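# Flip the grey finned box onto its fins

## Task

Turn the grey finned box upside down in roughly the same spot, so that it finishes resting flat on its fins with its feet pointing upward.

## Robot and tools

Robot: two six-joint arms, left_arm and right_arm, each ending in a two-finger parallel gripper with a wrist camera. Base root links in the scene frame: left_arm at (+0.026, +0.257, +0.013) m, quat_wxyz (+1.000, 0, 0, -0.019); right_arm at (+0.001, -0.338, +0.037) m, quat_wxyz (+1.000, 0, 0, +0.016). A camera stand is fixed to the floor behind the arms. Loose objects may occasionally get a brief external nudge.

Frames: the scene frame has its origin at table-top height, midway between the nominal bases, +x pointing out over the table, +z up, and left_arm on the +y side (arm names do not match image sides). Each arm reports its hand pose, velocities and targets in its own base frame, which is only slightly yawed from the scene axes. The table is given in the scene frame. On the gripper, fingers point along its +z and open and close along its y. end_effector_position is the point between the pads, about 1 cm behind the fingertips. Printed positions and orientations may be wrong by a few cm, more at long reach.

Row layout (shared by execute_actions and move): one flat list of 14 numbers covering both arms, each number in [-1, 1]: left_arm dx, dy, dz, rx, ry, rz, opening, then right_arm in the same seven. dx, dy, dz, rx, ry, rz are offsets, not poses: measured from that arm's Hand target when the action or move begins, along that arm's base axes. 1.0 equals 0.6 m of translation or 180 degrees of rotation; rx, ry, rz form one rotation vector, turning about the Hand target's position. A translation longer than 1.0 is shortened along its direction. opening is absolute: +1 fully open (0.094 m), -1 closed. To leave an arm still, give six zeros; its opening is always a live command, so repeat its current value to keep the gripper unchanged.

execute_actions(actions, cameras): actions is a list of actions; each action is a table of up to 15 rows, one row per 1/30 s step, and a short table repeats its last row up to step 15. Every row in an action counts from the pose at that action's start, while the next action starts from the new Hand target, so the same offset repeated keeps moving the arm. An empty list returns camera images and full state. cameras: list of names, ["all"], or []; an unknown name voids the call.

move(target, speed, blend, opening_speed, grip_force, blocking, cameras): target is one 14-number row or a list of up to 15 rows; every row is an offset from the same starting Hand targets, not from the previous row. Paths are straight, do not avoid obstacles or the other arm, and are cut off after 10 s. speed: m/s, 0.002 to 4.3, default 0.25 (turns at twice that in rad/s), one value or one per target. blend: corner rounding radius in m, default 0 (stop at each target). opening_speed: rate on the -1..1 scale per second, at least 0.2. grip_force: newtons per pad, 10 to 50, one value or one per arm; it persists, and lower values close slowly. blocking=false returns after about 0.5 s while the move continues. Faster moves lag and overshoot more, and straight arms can exceed speed; keep paths away from an arm's own base to avoid elbow swings. The result adds a move: line giving the ending (done, off_target, moving, held, fault) and limits (paced = command clipped, held = steps withheld).

wait(seconds): 0 to 3600, sends nothing new; returns early if a running move ends. stop(): brakes the running move. zoom_image(camera, region): region [x0, y0, x1, y1] in pixels, at most 504 by 504, on a camera from the latest images. read_manual(section): licence text only. finished_scene(scene): integer 1 or 2, ends the scene irreversibly; call it only once the box rests on its fins unaided.

Cameras: cam_head_left, cam_head_right, cam_high, cam_low, cam_left_wrist, cam_right_wrist, all 672x504; the wrist ones are fisheye.

Reading results: Hand target is the last commanded pose after clipping (orientation is clipped each step to within 40 degrees of the measured one); new offsets count from it. Grippers often stop a few cm short because of friction or load; a further execute_actions call re-requests the target, otherwise send the remaining gap as an offset. grip_measured uses the opening scale and reads slightly wide when empty, slightly narrow on a squeezed part; grip_effort_nm is gripper motor effort (negative closing) and does not prove a grasp. Joint torques follow Joint positions order; numbers 3 and 4 wrap at ±28 N m. Joint velocities may read within noise. Tool commands shows current gripper commands. MOTOR HOT appears at 85 °C; at 100 °C an OVER-TEMPERATURE FAULT drops that arm for 30 to 60 s.

Avoid: letting the box or anything leave the table (failure), dropping it from height, releasing it while it moves, fast impacts with the table or fixtures, and commanding targets far past a contact, which presses harder. Keep the arms, grippers and wrist cameras apart: the clearance check does not guard gripper-to-gripper contact, and closing one gripper on the other's fingers counts as a hard press. Avoid straining the wrist camera cables. Long stretched or unreachable holds heat motors; any arm stop costs.

Each tool is called after "Request:" by a JSON object that holds its "op" and its "data", one argument or row to a line.

## Session

Request:
{"op": "execute_actions", "data": {
  "actions": []
}}

Scene clock: 0.00 s.
left_arm: end_effector_position=(+0.1931, +0.1166, +0.2043) grip_measured=+1.000 grip_effort_nm=n/a end_effector_quat_wxyz=(+0.166, +0.347, +0.922, -0.036) | right_arm: end_effector_position=(+0.3781, +0.0843, +0.3234) grip_measured=+1.000 grip_effort_nm=n/a end_effector_quat_wxyz=(+0.362, -0.083, +0.896, +0.245)
Joint positions: left_arm=[0.802 0.841 0.799 -1.459 0.335 1.51 0.094] | right_arm=[-0.008 0.898 0.937 -0.836 -0.528 0.028 0.094]
Joint velocities: within noise
Joint torques (N m): no reading
Heat: left arm: hottest elbow 33 °C; right arm: hottest waist 32 °C.
Hand target: left_arm +0.1969, +0.1206, +0.2129; +0.170, +0.349, +0.921, -0.026 | right_arm +0.3827, +0.0842, +0.3408; +0.378, -0.087, +0.889, +0.243
Tool commands: left_gripper/opening=+1.0 right_gripper/opening=+1.0

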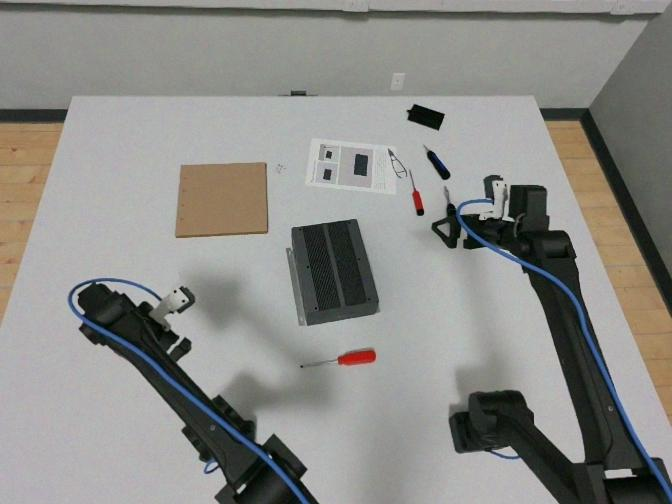

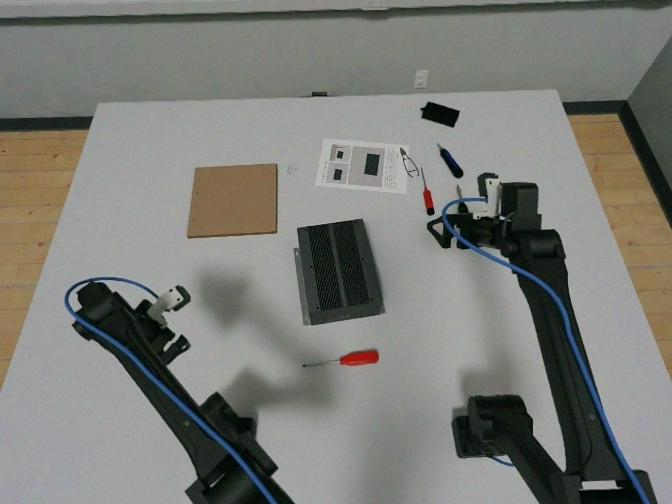

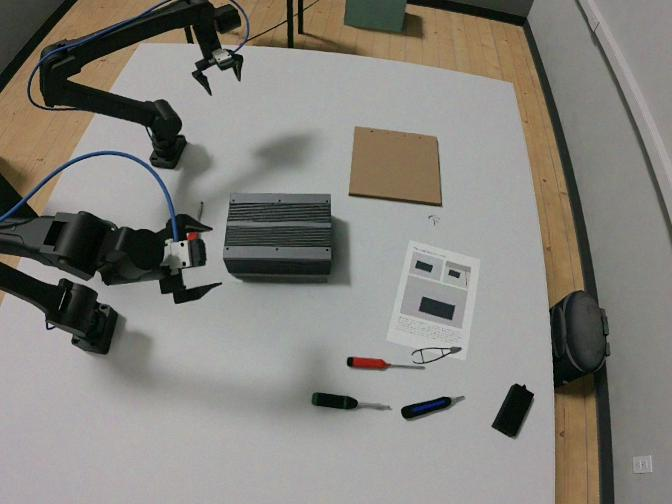

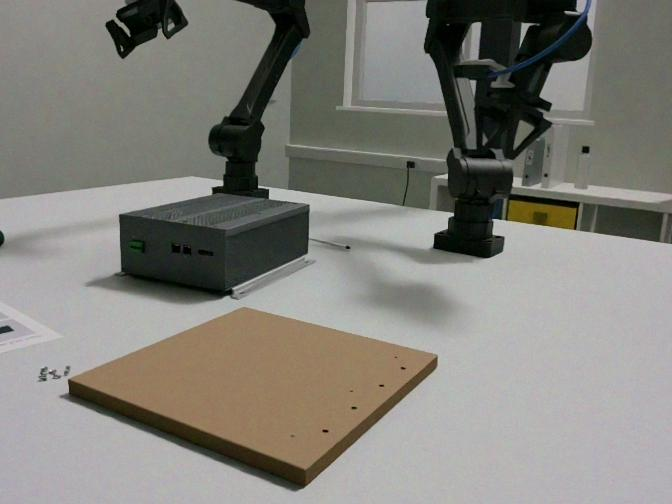

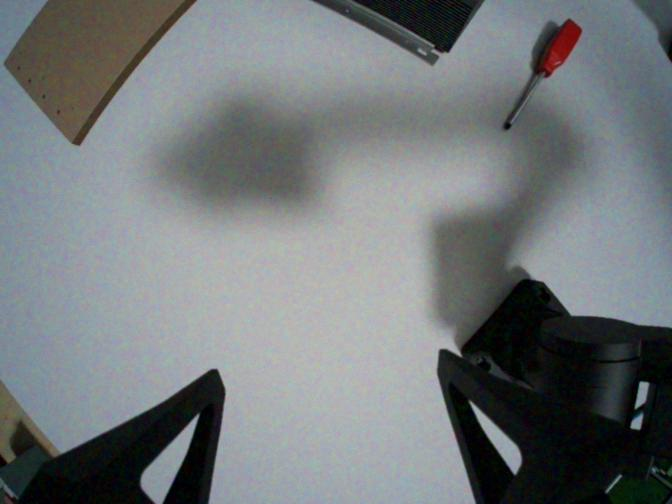

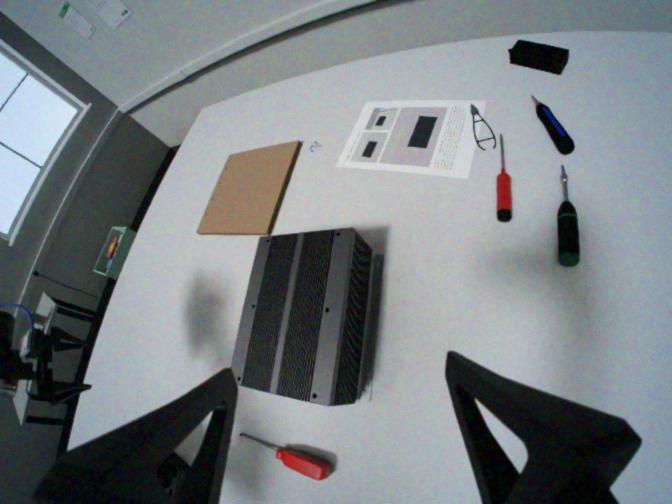

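Request:
{"op": "zoom_image", "data": {
  "camera": "cam_low",
  "region": [90, 170, 370, 320]
}}

Request:
{"op": "zoom_image", "data": {
  "camera": "cam_right_wrist",
  "region": [210, 200, 410, 420]
}}

Request:
{"op": "zoom_image", "data": {
  "camera": "cam_high",
  "region": [200, 170, 370, 300]
}}

Request:
{"op": "zoom_image", "data": {
  "camera": "cam_head_left",
  "region": [270, 200, 400, 340]
}}

Scaled by 1.800.

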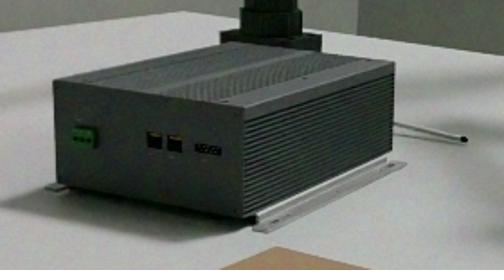

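Scaled by 2.291 from the camera's image (finer frame: 960x720).

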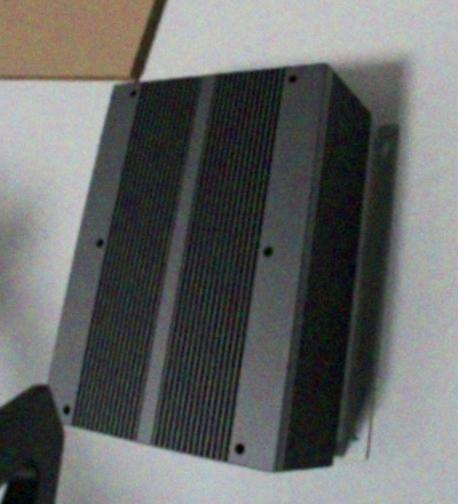

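Scaled by 2.965.

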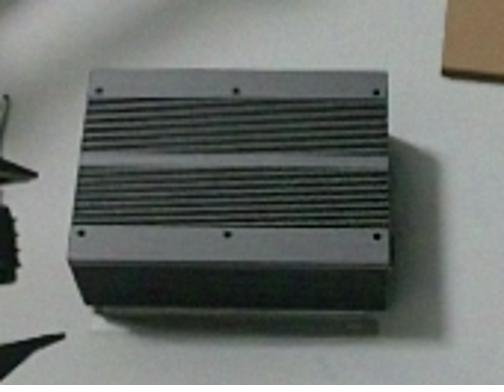

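Scaled by 3.600.

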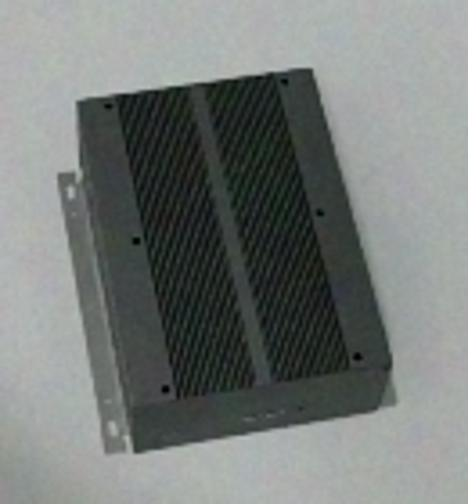

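Request:
{"op": "move", "data": {
  "target": [0.222,-0.168,-0.155,-0.215,-0.182,-0.0575,-1,0,0,0,0,0,0,1],
  "cameras": ["cam_left_wrist","cam_low"]
}}

Scene clock: 43.27 s.
left_arm: end_effector_position=(+0.3296, +0.0233, +0.1208) grip_measured=-0.989 grip_effort_nm=-0.60 end_effector_quat_wxyz=(+0.520, +0.345, +0.744, -0.239) | right_arm: end_effector_position=(+0.3781, +0.0843, +0.3234) grip_measured=+1.000 grip_effort_nm=-0.01 end_effector_quat_wxyz=(+0.362, -0.083, +0.896, +0.245)
Joint positions: left_arm=[0.585 1.245 0.496 -0.505 1.199 1.235 0.001] | right_arm=[-0.008 0.898 0.937 -0.836 -0.528 0.028 0.094]
Joint torques (N m): left_arm=[-1.61 -4.37 6.41 1.58 0.79 -0.33] | right_arm=[-0.5 -2.9 10.92 1.88 -0.3 -0.07]
Heat: left arm: hottest elbow 37 °C; right arm: hottest elbow 41 °C.
Hand target: left_arm +0.3300, +0.0198, +0.1198; +0.519, +0.346, +0.743, -0.242 | right_arm +0.3827, +0.0842, +0.3408; +0.378, -0.087, +0.889, +0.243
Off the commanded pose: left_arm 0.004 m, 0 deg | right_arm 0.018 m, 2 deg.
move: done
Images, in order (width x height): cam_low 672x504, cam_left_wrist 672x504.

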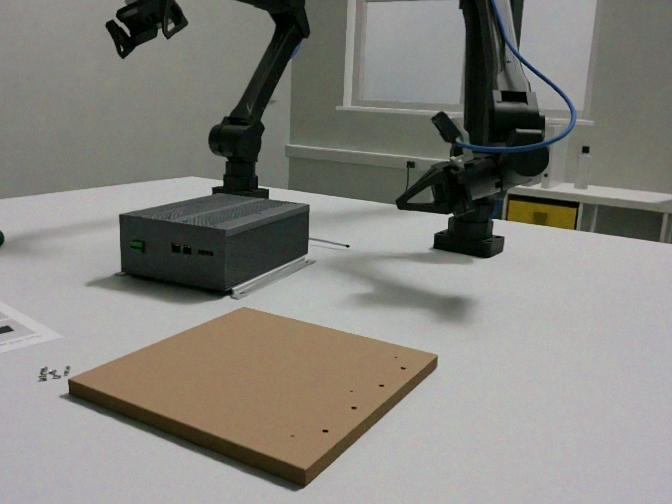

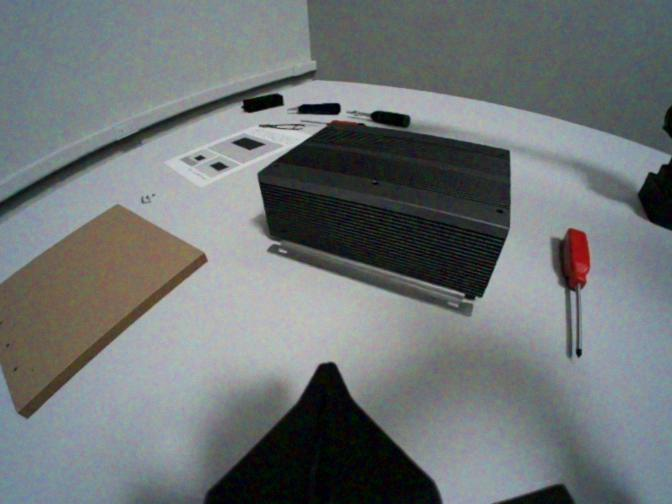

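Request:
{"op": "zoom_image", "data": {
  "camera": "cam_left_wrist",
  "region": [240, 110, 540, 330]
}}

Request:
{"op": "zoom_image", "data": {
  "camera": "cam_left_wrist",
  "region": [420, 220, 540, 330]
}}

Request:
{"op": "zoom_image", "data": {
  "camera": "cam_low",
  "region": [110, 250, 260, 310]
}}

Scaled by 1.680 from the camera's image (finer frame: 960x720).

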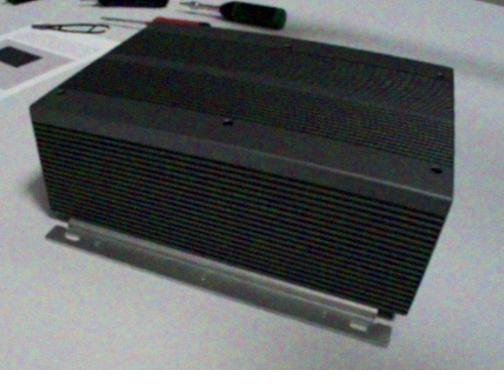

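Scaled by 4.200 from the camera's image (finer frame: 960x720).

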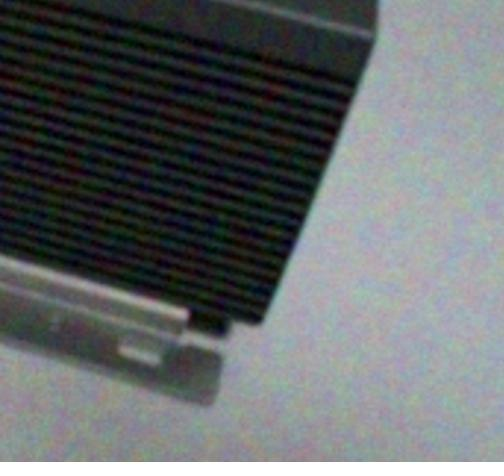

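Scaled by 3.360.

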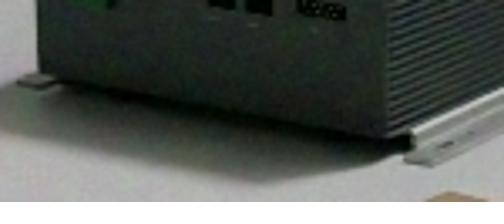

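Request:
{"op": "move", "data": {
  "target": [-0.0,0.0,0.2,0,0,0,1,0,0,0,0,0,0,1],
  "cameras": ["cam_left_wrist"]
}}

Request:
{"op": "zoom_image", "data": {
  "camera": "cam_left_wrist",
  "region": [200, 150, 520, 390]
}}

Scene clock: 105.13 s.
left_arm: end_effector_position=(+0.3206, +0.0147, +0.2265) grip_measured=+0.997 grip_effort_nm=0.16 end_effector_quat_wxyz=(+0.513, +0.334, +0.749, -0.252) | right_arm: end_effector_position=(+0.3781, +0.0843, +0.3234) grip_measured=+1.000 grip_effort_nm=-0.01 end_effector_quat_wxyz=(+0.362, -0.083, +0.896, +0.245)
Joint positions: left_arm=[0.577 1.003 0.659 -0.918 1.199 1.205 0.094] | right_arm=[-0.008 0.898 0.937 -0.836 -0.528 0.028 0.094]
Joint torques (N m): left_arm=[-0.97 -2.08 11.6 0.66 0.77 -0.02] | right_arm=[-0.91 -3.55 10.85 1.94 -0.25 -0.09]
Heat: left arm: hottest elbow 37 °C; right arm: hottest elbow 46 °C.
Hand target: left_arm +0.3301, +0.0198, +0.2398; +0.519, +0.346, +0.743, -0.242 | right_arm +0.3827, +0.0842, +0.3408; +0.378, -0.087, +0.889, +0.243
Off the commanded pose: left_arm 0.017 m, 2 deg | right_arm 0.018 m, 2 deg.
move: off_target (left_arm)

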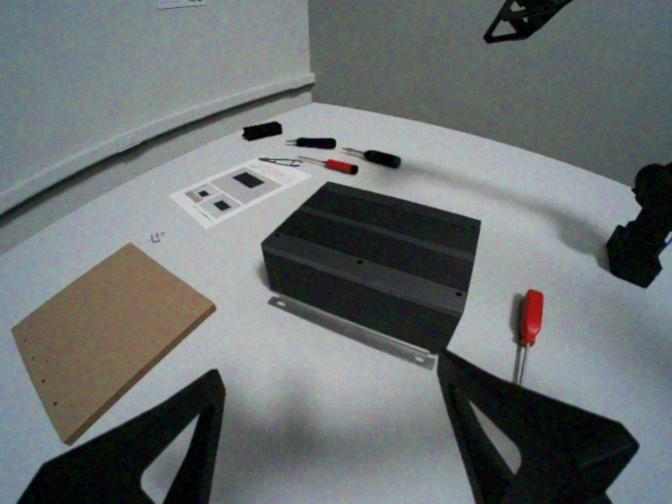

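Scaled by 1.575 from the camera's image (finer frame: 960x720).

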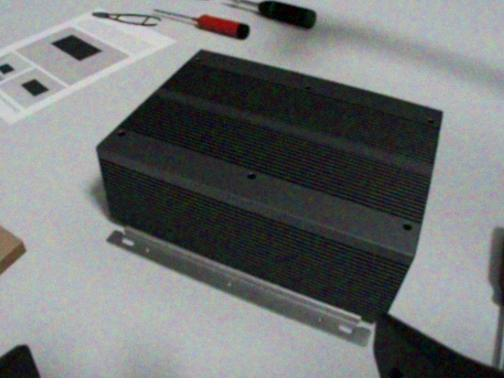

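Request:
{"op": "move", "data": {
  "target": [-0.2,-0.55,-0.067,0.3723,0.1354,-0.1935,0.0,0,0,0,0,0,0,1],
  "cameras": ["cam_left_wrist", "cam_head_left"]
}}

Scene clock: 326.80 s.
left_arm: end_effector_position=(+0.2028, -0.2987, +0.1869) grip_measured=+0.003 grip_effort_nm=-0.11 end_effector_quat_wxyz=(-0.012, +0.710, +0.704, +0.001) | right_arm: end_effector_position=(+0.3781, +0.0843, +0.3234) grip_measured=+1.000 grip_effort_nm=-0.01 end_effector_quat_wxyz=(+0.362, -0.083, +0.896, +0.245)
Joint positions: left_arm=[-0.972 1.32 1.11 -1.386 0.002 0.609 0.047] | right_arm=[-0.008 0.898 0.937 -0.836 -0.528 0.028 0.094]
Joint torques (N m): left_arm=[-1.03 -7 11.84 0.14 0.01 -0.33] | right_arm=[-0.38 -3.02 11.04 1.84 -0.3 -0.08]
Heat: left arm: hottest elbow 46 °C; right arm: hottest elbow 50 °C.
Hand target: left_arm +0.2101, -0.3103, +0.1996; +0.000, +0.707, +0.707, +0.001 | right_arm +0.3827, +0.0842, +0.3408; +0.378, -0.087, +0.889, +0.243
Off the commanded pose: left_arm 0.019 m, 1 deg | right_arm 0.018 m, 2 deg.
move: off_target (left_arm)
Images, in order (width x height): cam_head_left 672x504, cam_left_wrist 672x504.

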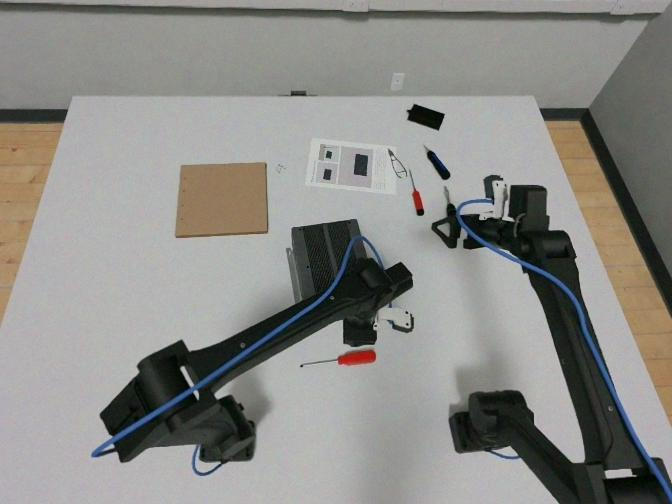

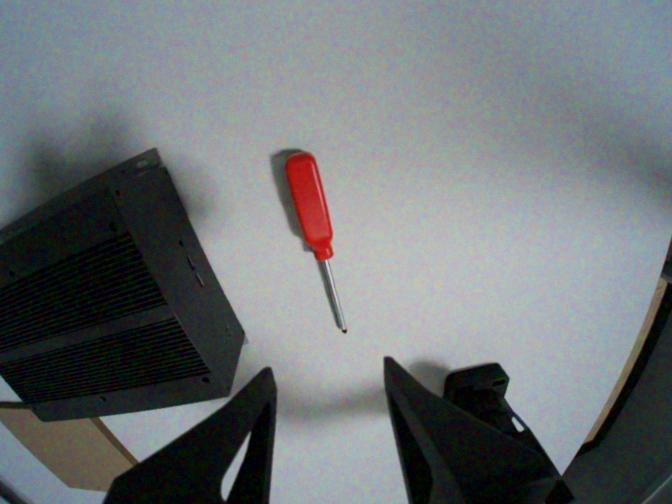

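Request:
{"op": "move", "data": {
  "target": [0.025,-0.061,-0.2,0,0,0.083,0.2,0,0,0,0,0,0,1],
  "cameras": ["cam_left_wrist"]
}}

Scene clock: 344.93 s.
left_arm: end_effector_position=(+0.2256, -0.3412, +0.0810) grip_measured=+0.197 grip_effort_nm=0.16 end_effector_quat_wxyz=(-0.005, +0.610, +0.792, +0.000) | right_arm: end_effector_position=(+0.3781, +0.0843, +0.3234) grip_measured=+1.000 grip_effort_nm=-0.01 end_effector_quat_wxyz=(+0.362, -0.083, +0.896, +0.245)
Joint positions: left_arm=[-0.984 1.534 1.036 -1.082 0.002 0.329 0.056] | right_arm=[-0.008 0.898 0.937 -0.836 -0.528 0.028 0.094]
Joint torques (N m): left_arm=[-1.61 -9.82 7.9 1.05 0 -0.32] | right_arm=[-0.5 -3.37 11.04 2 -0.29 -0.09]
Heat: left arm: hottest elbow 49 °C; right arm: hottest elbow 50 °C.
Hand target: left_arm +0.2250, -0.3469, +0.0795; +0.000, +0.609, +0.793, +0.000 | right_arm +0.3827, +0.0842, +0.3408; +0.378, -0.087, +0.889, +0.243
Off the commanded pose: left_arm 0.006 m, 1 deg | right_arm 0.018 m, 2 deg.
move: done

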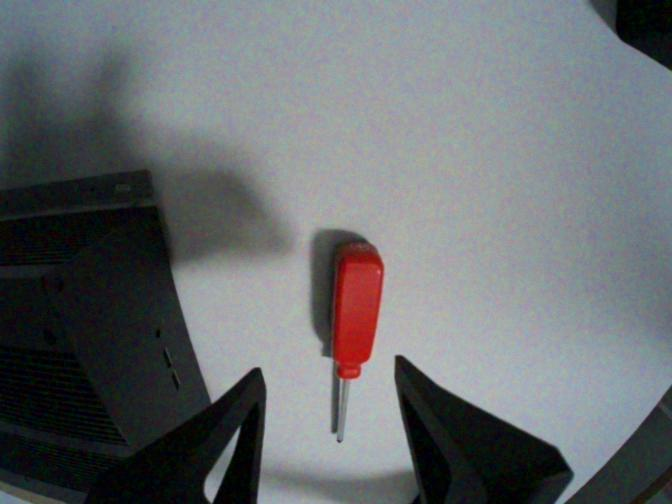

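Request:
{"op": "move", "data": {
  "target": [
    [-0.034,0.015,-0.08,0,0,-0.03,0.2,0,0,0,0,0,0,1],
    [-0.034,0.015,-0.12,0,0,-0.03,0.2,0,0,0,0,0,0,1]
  ],
  "speed": [0.15,0.05],
  "cameras": ["cam_left_wrist","cam_head_left"]
}}

Scene clock: 365.03 s.
left_arm: end_effector_position=(+0.2072, -0.3370, +0.0160) grip_measured=+0.197 grip_effort_nm=0.16 end_effector_quat_wxyz=(+0.005, +0.638, +0.770, -0.003) | right_arm: end_effector_position=(+0.3781, +0.0843, +0.3234) grip_measured=+1.000 grip_effort_nm=-0.01 end_effector_quat_wxyz=(+0.362, -0.083, +0.896, +0.245)
Joint positions: left_arm=[-1.017 1.594 0.903 -0.869 0.002 0.366 0.056] | right_arm=[-0.008 0.898 0.937 -0.836 -0.528 0.028 0.094]
Joint torques (N m): left_arm=[-1.38 -8.7 6.52 1.07 -0.01 -0.06] | right_arm=[-0.79 -3.14 10.86 1.98 -0.29 -0.07]
Heat: left arm: hottest elbow 46 °C; right arm: hottest elbow 50 °C.
Hand target: left_arm +0.2047, -0.3379, +0.0076; +0.000, +0.646, +0.764, +0.000 | right_arm +0.3827, +0.0842, +0.3408; +0.378, -0.087, +0.889, +0.243
Off the commanded pose: left_arm 0.009 m, 1 deg | right_arm 0.018 m, 2 deg.
move: done
Images, in order (width x height): cam_head_left 672x504, cam_left_wrist 672x504.

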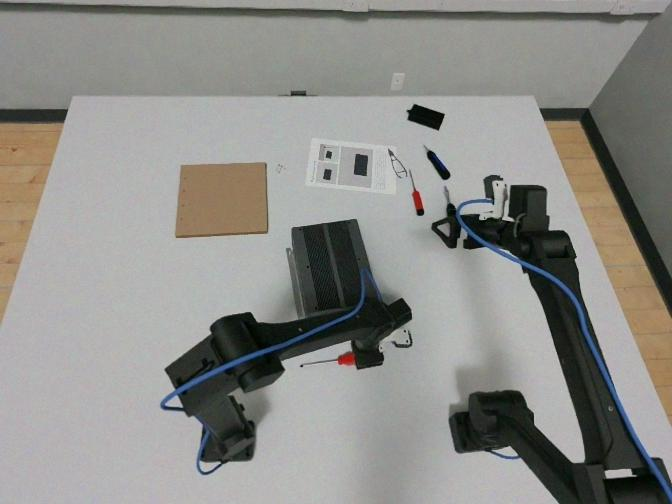

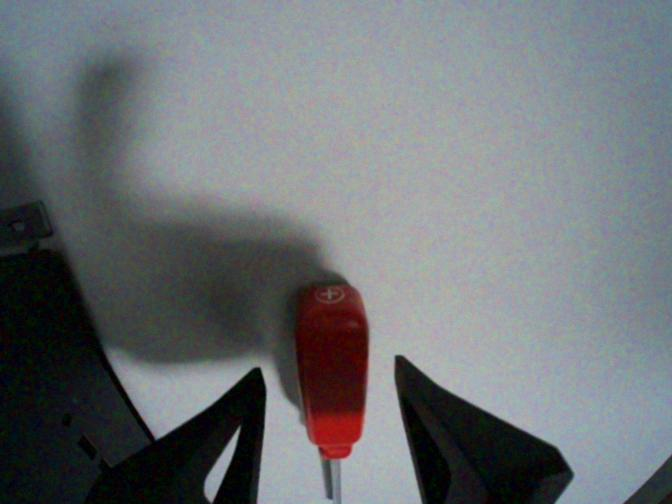

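Request:
{"op": "move", "data": {
  "target": [
    [0,0.0,-0.03,0,0,0,0.2,0,0,0,0,0,0,1],
    [0,0.0,-0.03,0,0,0,-0.7,0,0,0,0,0,0,1],
    [0,0.0,0.12,0,0,0,-0.7,0,0,0,0,0,0,1]
  ],
  "speed": [0.05,0.1,0.1],
  "grip_force": 20,
  "cameras": ["cam_left_wrist"]
}}

Scene clock: 375.90 s.
left_arm: end_effector_position=(+0.1986, -0.3223, +0.0614) grip_measured=-0.388 grip_effort_nm=-0.45 end_effector_quat_wxyz=(-0.022, +0.638, +0.770, +0.007) | right_arm: end_effector_position=(+0.3781, +0.0843, +0.3234) grip_measured=+1.000 grip_effort_nm=-0.01 end_effector_quat_wxyz=(+0.362, -0.083, +0.896, +0.245)
Joint positions: left_arm=[-1.017 1.51 0.948 -1.054 0 0.366 0.029] | right_arm=[-0.008 0.898 0.937 -0.836 -0.528 0.028 0.094]
Joint torques (N m): left_arm=[-1.49 -10.81 10.28 0.18 0.05 -0.05] | right_arm=[-0.67 -3.43 10.81 1.81 -0.33 -0.04]
Heat: left arm: hottest elbow 45 °C; right arm: hottest elbow 50 °C.
Hand target: left_arm +0.2048, -0.3379, +0.0797; +0.000, +0.646, +0.764, +0.000 | right_arm +0.3827, +0.0842, +0.3408; +0.378, -0.087, +0.889, +0.243
Off the commanded pose: left_arm 0.025 m, 3 deg | right_arm 0.018 m, 2 deg.
grip_force (N): 20, 20
move: off_target (left_arm)

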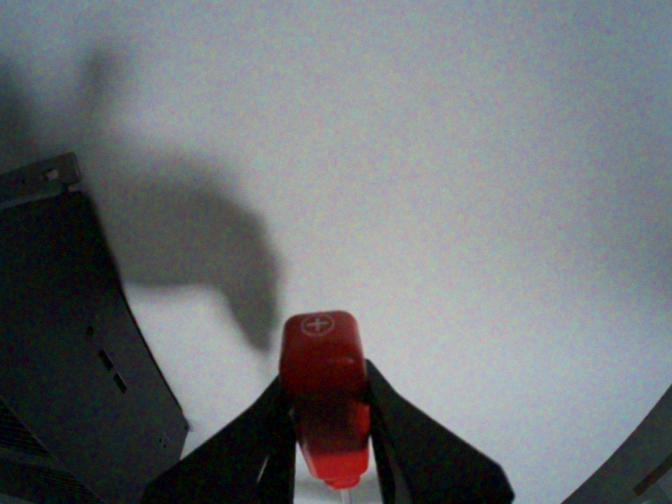

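Request:
{"op": "move", "data": {
  "target": [
    [-0.363,0.0,0.0,0,0,0,-0.7,0,0,0,0,0,0,1],
    [-0.363,0.0,-0.148,0,0,0,-0.7,0,0,0,0,0,0,1]
  ],
  "speed": [0.15,0.08],
  "cameras": ["cam_left_wrist","cam_head_left"]
}}

Scene clock: 393.23 s.
left_arm: end_effector_position=(-0.0127, -0.3378, -0.0018) grip_measured=-0.388 grip_effort_nm=-0.45 end_effector_quat_wxyz=(+0.001, +0.650, +0.760, -0.004) | right_arm: end_effector_position=(+0.3781, +0.0843, +0.3234) grip_measured=+1.000 grip_effort_nm=-0.01 end_effector_quat_wxyz=(+0.362, -0.083, +0.896, +0.245)
Joint positions: left_arm=[-1.606 1.501 0.727 -0.79 0.003 -0.192 0.029] | right_arm=[-0.008 0.898 0.937 -0.836 -0.528 0.028 0.094]
Joint torques (N m): left_arm=[-0.97 -6.48 6.09 1.21 -0.05 -0.32] | right_arm=[-1.14 -3.55 11.06 1.89 -0.28 -0.08]
Heat: left arm: hottest elbow 46 °C; right arm: hottest elbow 51 °C.
Hand target: left_arm -0.0131, -0.3379, -0.0091; +0.000, +0.646, +0.764, +0.000 | right_arm +0.3827, +0.0842, +0.3408; +0.378, -0.087, +0.889, +0.243
Off the commanded pose: left_arm 0.007 m, 1 deg | right_arm 0.018 m, 2 deg.
grip_force (N): 20, 20
move: done
Images, in order (width x height): cam_head_left 672x504, cam_left_wrist 672x504.

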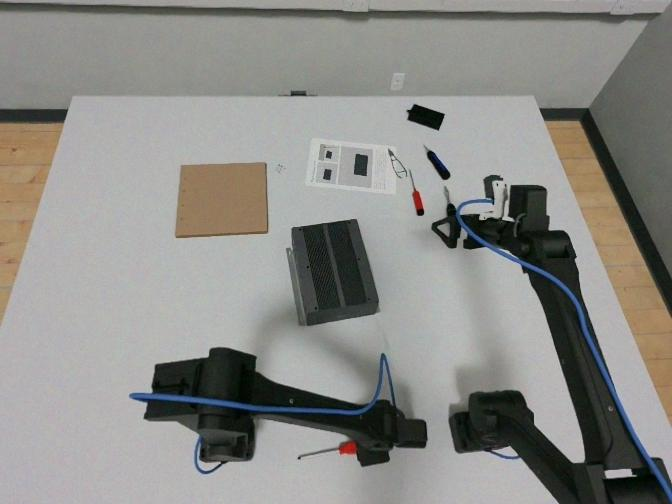

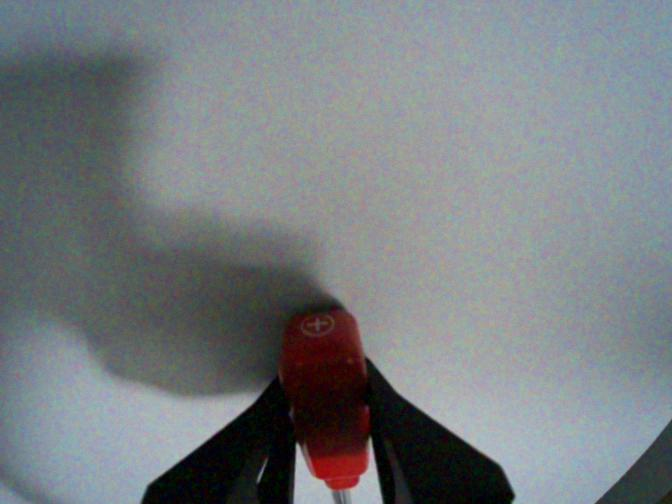

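Request:
{"op": "move", "data": {
  "target": [
    [0,0.0,-0.005,0,0,0,-0.7,0,0,0,0,0,0,1],
    [0,0.0,-0.005,0,0,0,-0.1,0,0,0,0,0,0,1],
    [0,0.0,0.3,0,0,0,-0.1,0,0,0,0,0,0,1]
  ],
  "speed": [0.03,0.1,0.15],
  "cameras": ["cam_left_wrist","cam_head_left"]
}}

Scene clock: 402.93 s.
left_arm: end_effector_position=(-0.0123, -0.3265, +0.1545) grip_measured=-0.103 grip_effort_nm=0.16 end_effector_quat_wxyz=(-0.013, +0.649, +0.761, +0.014) | right_arm: end_effector_position=(+0.3781, +0.0843, +0.3234) grip_measured=+1.000 grip_effort_nm=-0.01 end_effector_quat_wxyz=(+0.362, -0.083, +0.896, +0.245)
Joint positions: left_arm=[-1.606 1.259 0.968 -1.318 0.003 -0.193 0.042] | right_arm=[-0.008 0.898 0.937 -0.836 -0.528 0.028 0.094]
Joint torques (N m): left_arm=[-1.03 -7.47 11.17 0.14 -0.05 -0.32] | right_arm=[-0.79 -3.55 10.86 2.03 -0.3 -0.08]
Heat: left arm: hottest elbow 44 °C; right arm: hottest elbow 51 °C.
Hand target: left_arm -0.0130, -0.3379, +0.1709; +0.000, +0.645, +0.764, +0.000 | right_arm +0.3827, +0.0842, +0.3408; +0.378, -0.087, +0.889, +0.243
Off the commanded pose: left_arm 0.020 m, 2 deg | right_arm 0.018 m, 2 deg.
grip_force (N): 20, 20
move: off_target (left_arm)
Images, in order (width x height): cam_head_left 672x504, cam_left_wrist 672x504.

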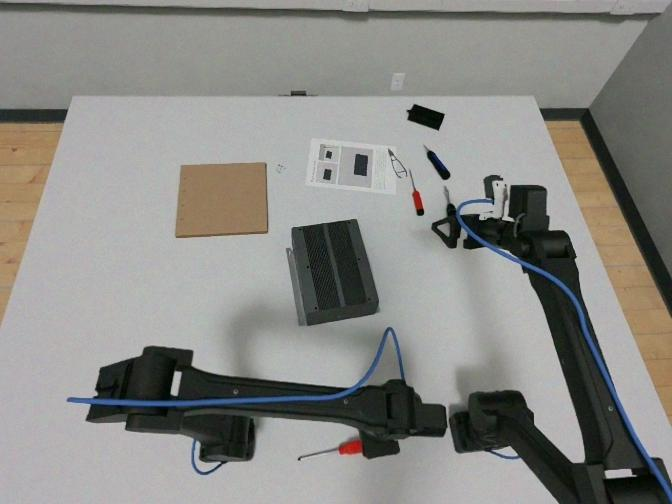

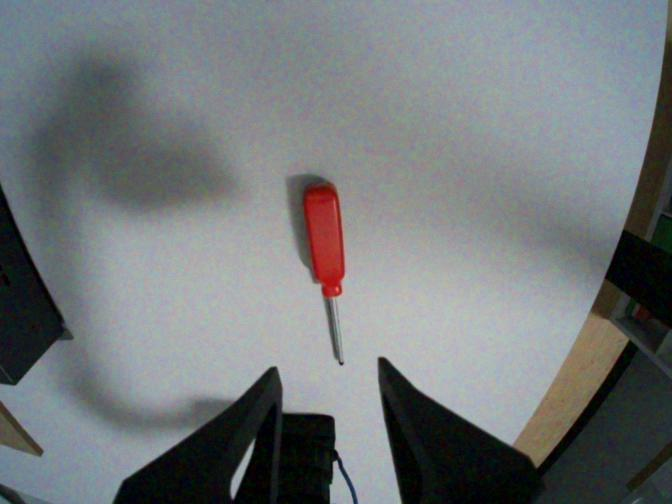

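Request:
{"op": "move", "data": {
  "target": [0.322,0.068,-0.118,0.0697,-0.3826,0.0066,0.6,0,0,0,0,0,0,1],
  "speed": 0.2,
  "cameras": ["cam_left_wrist","cam_head_left"]
}}

Request:
{"op": "zoom_image", "data": {
  "camera": "cam_left_wrist",
  "region": [180, 30, 580, 430]
}}

Scene clock: 470.30 s.
left_arm: end_effector_position=(+0.1773, -0.2980, +0.1053) grip_measured=+0.597 grip_effort_nm=0.16 end_effector_quat_wxyz=(+0.362, +0.529, +0.627, +0.442) | right_arm: end_effector_position=(+0.3781, +0.0843, +0.3234) grip_measured=+1.000 grip_effort_nm=-0.01 end_effector_quat_wxyz=(+0.362, -0.083, +0.896, +0.245)
Joint positions: left_arm=[-1.518 1.563 0.762 -1.107 -1.194 -0.347 0.075] | right_arm=[-0.008 0.898 0.937 -0.836 -0.528 0.028 0.094]
Joint torques (N m): left_arm=[-0.09 -7 5.52 0.55 -0.74 -0.49] | right_arm=[-0.91 -3.02 10.82 1.96 -0.32 -0.09]
Heat: left arm: hottest elbow 44 °C; right arm: hottest elbow 51 °C.
Hand target: left_arm +0.1801, -0.2971, +0.1001; +0.364, +0.521, +0.632, +0.443 | right_arm +0.3827, +0.0842, +0.3408; +0.378, -0.087, +0.889, +0.243
Off the commanded pose: left_arm 0.006 m, 1 deg | right_arm 0.018 m, 2 deg.
grip_force (N): 20, 20
move: done
Images, in order (width x height): cam_head_left 672x504, cam_left_wrist 672x504.

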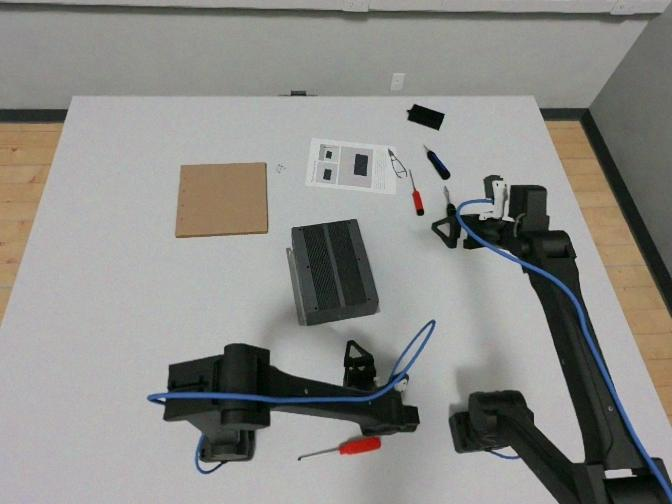

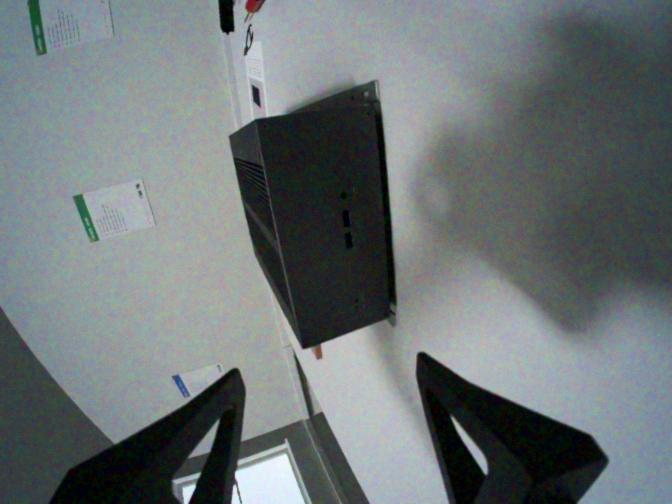

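Scaled by 1.260 from the camera's image (finer frame: 960x720).

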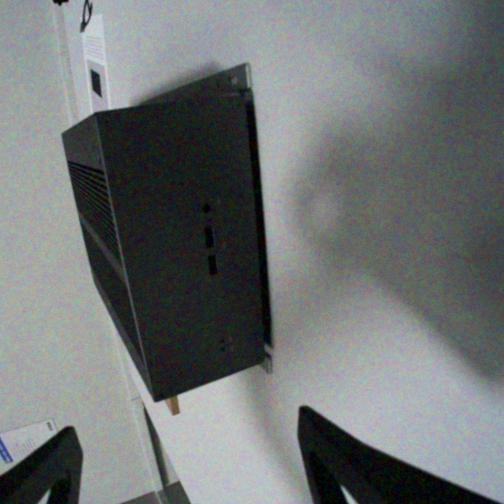

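Request:
{"op": "zoom_image", "data": {
  "camera": "cam_left_wrist",
  "region": [330, 60, 430, 160]
}}

Request:
{"op": "zoom_image", "data": {
  "camera": "cam_left_wrist",
  "region": [340, 240, 440, 340]
}}

Scaled by 5.040 from the camera's image (finer frame: 960x720).

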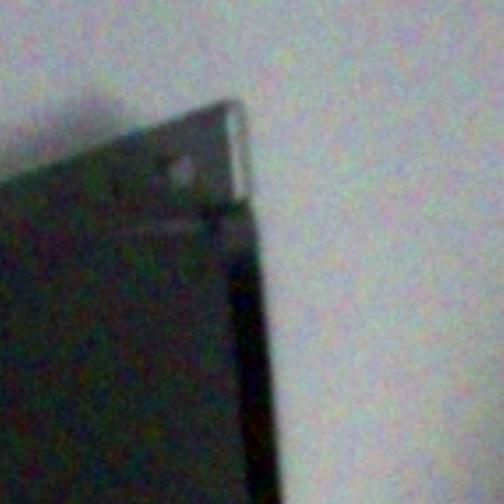

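Scaled by 5.040 from the camera's image (finer frame: 960x720).

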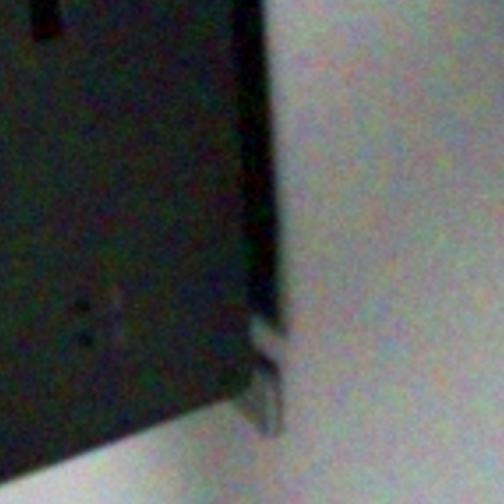

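Request:
{"op": "move", "data": {
  "target": [
    [0,0.295,0.233,0,0,0,1,0,0,0,0,0,0,1],
    [0.4,0.412,0.033,-0.3487,0.2713,-0.1442,1,0.0455,-0.0403,-0.368,-0.0192,-0.1475,0.2775,1]
  ],
  "speed": 0.2,
  "grip_force": 50,
  "cameras": ["cam_left_wrist","cam_right_wrist","cam_head_left","cam_high"]
}}

Scene clock: 615.13 s.
left_arm: end_effector_position=(+0.4055, -0.0557, +0.1121) grip_measured=+0.997 grip_effort_nm=0.16 end_effector_quat_wxyz=(+0.369, +0.504, +0.732, -0.272) | right_arm: end_effector_position=(+0.3949, +0.0686, +0.1111) grip_measured=+1.000 grip_effort_nm=-0.01 end_effector_quat_wxyz=(+0.414, -0.512, +0.673, +0.337)
Joint positions: left_arm=[0.216 1.465 0.825 -0.769 0.943 1.34 0.094] | right_arm=[-0.23 1.542 0.824 -0.836 -1.127 -1.519 0.094]
Joint torques (N m): left_arm=[-0.15 -7.53 10.15 0.49 0.82 -0.06] | right_arm=[-2.08 -8.29 8.61 0.12 -1.02 -0.15]
Heat: left arm: hottest elbow 40 °C; right arm: hottest elbow 52 °C.
Hand target: left_arm +0.4200, -0.0500, +0.1199; +0.378, +0.509, +0.727, -0.264 | right_arm +0.4100, +0.0600, +0.1199; +0.426, -0.514, +0.669, +0.327
Off the commanded pose: left_arm 0.018 m, 2 deg | right_arm 0.019 m, 2 deg.
move: off_target (left_arm, right_arm)
Images, in order (width x height): cam_head_left 672x504, cam_high 672x504, cam_left_wrist 672x504, cam_right_wrist 672x504.

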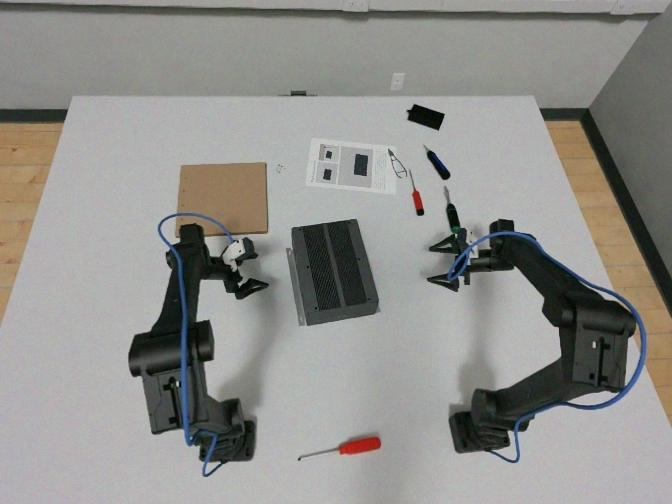

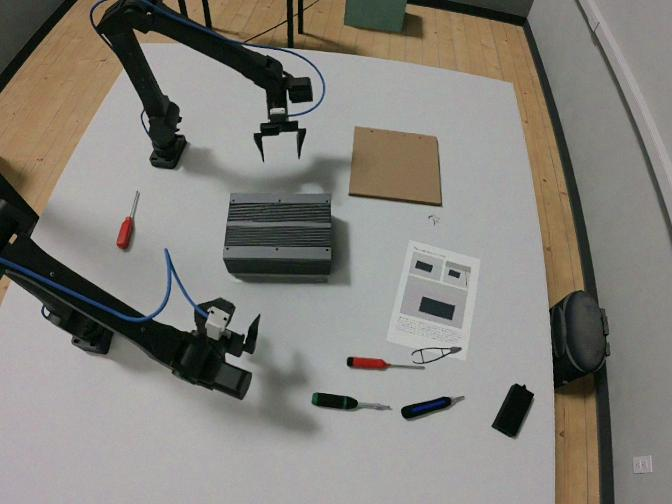

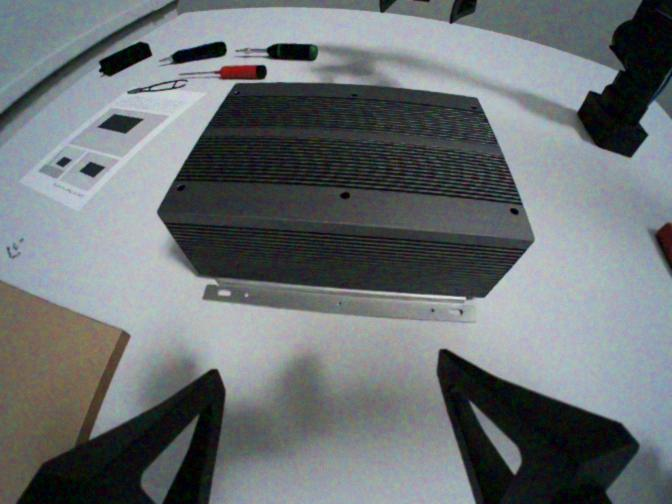

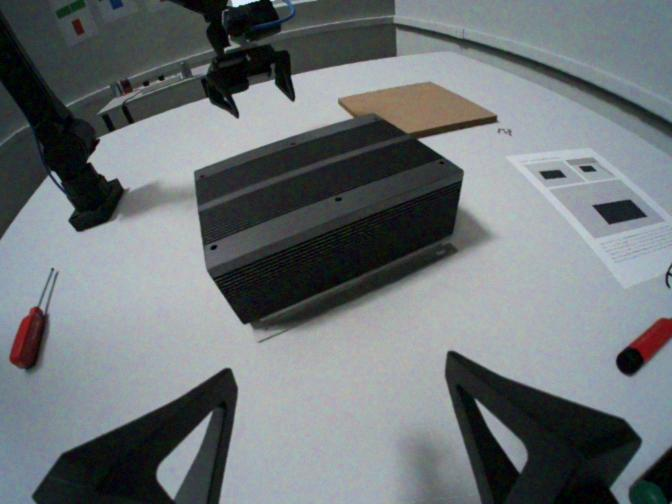

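Request:
{"op": "zoom_image", "data": {
  "camera": "cam_left_wrist",
  "region": [150, 60, 550, 340]
}}

Request:
{"op": "zoom_image", "data": {
  "camera": "cam_right_wrist",
  "region": [180, 100, 480, 350]
}}

Request:
{"op": "zoom_image", "data": {
  "camera": "cam_left_wrist",
  "region": [400, 200, 550, 340]
}}

Scaled by 1.260 from the camera's image (finer frame: 960x720).

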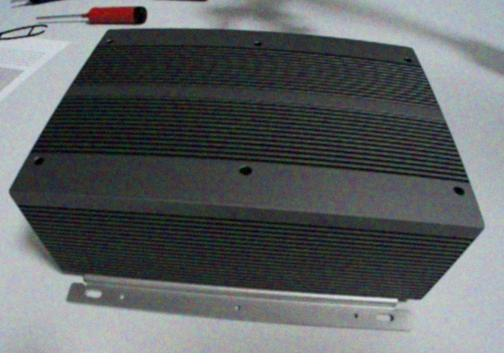

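Scaled by 1.680 from the camera's image (finer frame: 960x720).

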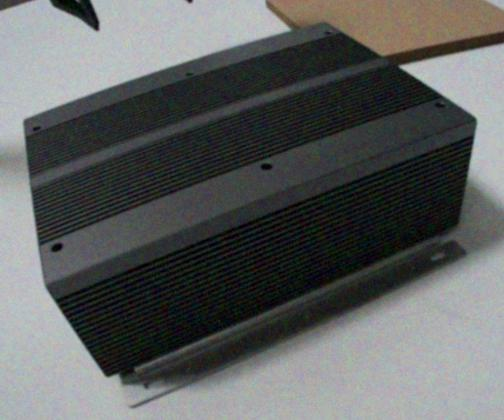

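Scaled by 3.360 from the camera's image (finer frame: 960x720).

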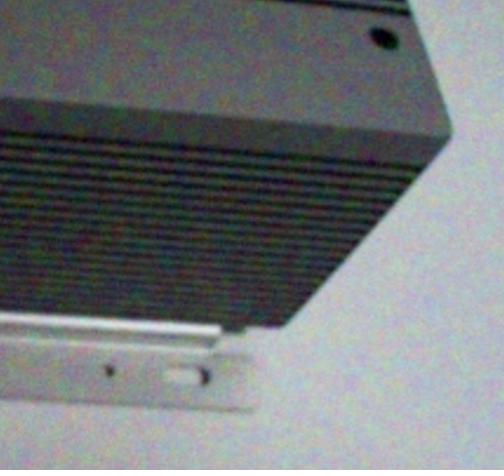

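Request:
{"op": "move", "data": {
  "target": [0.0,-0.048,-0.15,0,0,-0.05,1,0.097,0.172,-0.095,0,0,0.117,1],
  "speed": 0.15,
  "cameras": ["cam_left_wrist","cam_right_wrist","cam_head_left","cam_low"]
}}

Scene clock: 708.23 s.
left_arm: end_effector_position=(+0.4061, -0.0770, +0.0286) grip_measured=+0.997 grip_effort_nm=0.16 end_effector_quat_wxyz=(+0.347, +0.553, +0.695, -0.300) | right_arm: end_effector_position=(+0.4563, +0.1600, +0.0573) grip_measured=+1.000 grip_effort_nm=-0.01 end_effector_quat_wxyz=(-0.353, +0.618, -0.573, -0.406)
Joint positions: left_arm=[0.164 1.702 0.825 -0.664 0.953 1.493 0.094] | right_arm=[0.007 1.909 1.151 -1.026 -1.126 -1.775 0.094]
Joint torques (N m): left_arm=[-1.49 -9.05 7.97 1.05 0.84 -0.06] | right_arm=[-0.38 -13.8 8.12 -0.13 -0.63 -0.14]
Heat: left arm: hottest elbow 47 °C; right arm: hottest elbow 46 °C.
Hand target: left_arm +0.4200, -0.0787, +0.0298; +0.356, +0.565, +0.685, -0.293 | right_arm +0.4681, +0.1633, +0.0630; -0.359, +0.627, -0.564, -0.400
Off the commanded pose: left_arm 0.014 m, 2 deg | right_arm 0.014 m, 2 deg.
move: off_target (left_arm, right_arm)
Images, in order (width x height): cam_head_left 672x504, cam_low 672x504, cam_left_wrist 672x504, cam_right_wrist 672x504.

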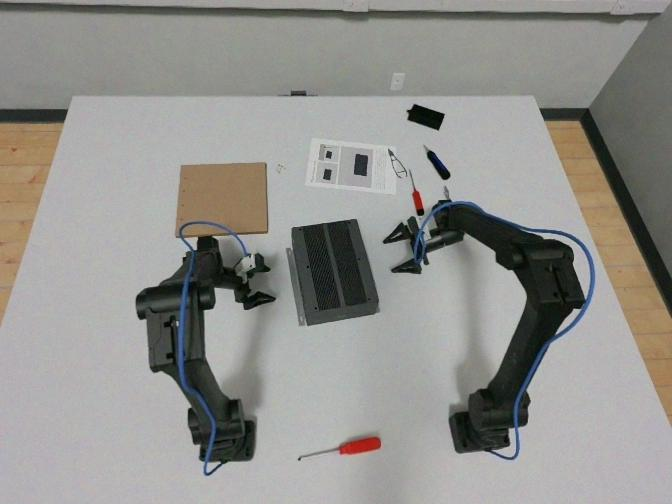

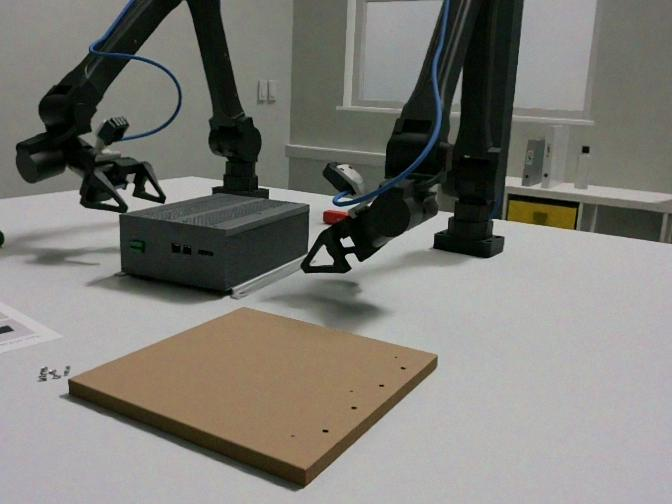

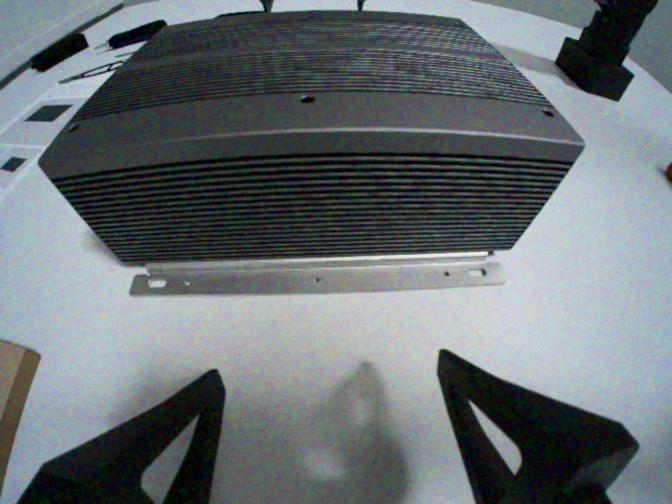

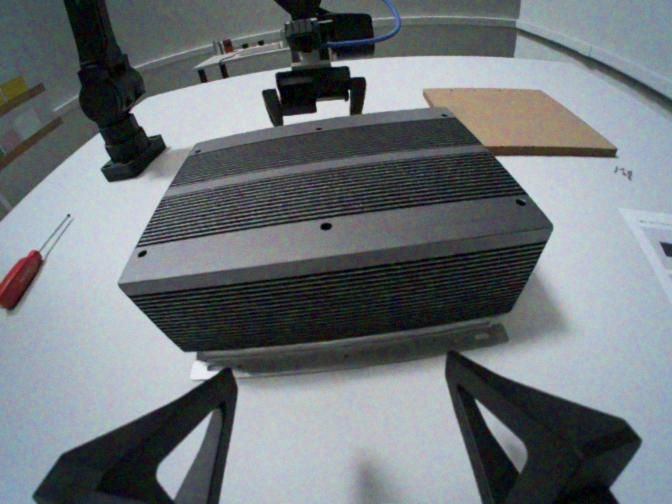

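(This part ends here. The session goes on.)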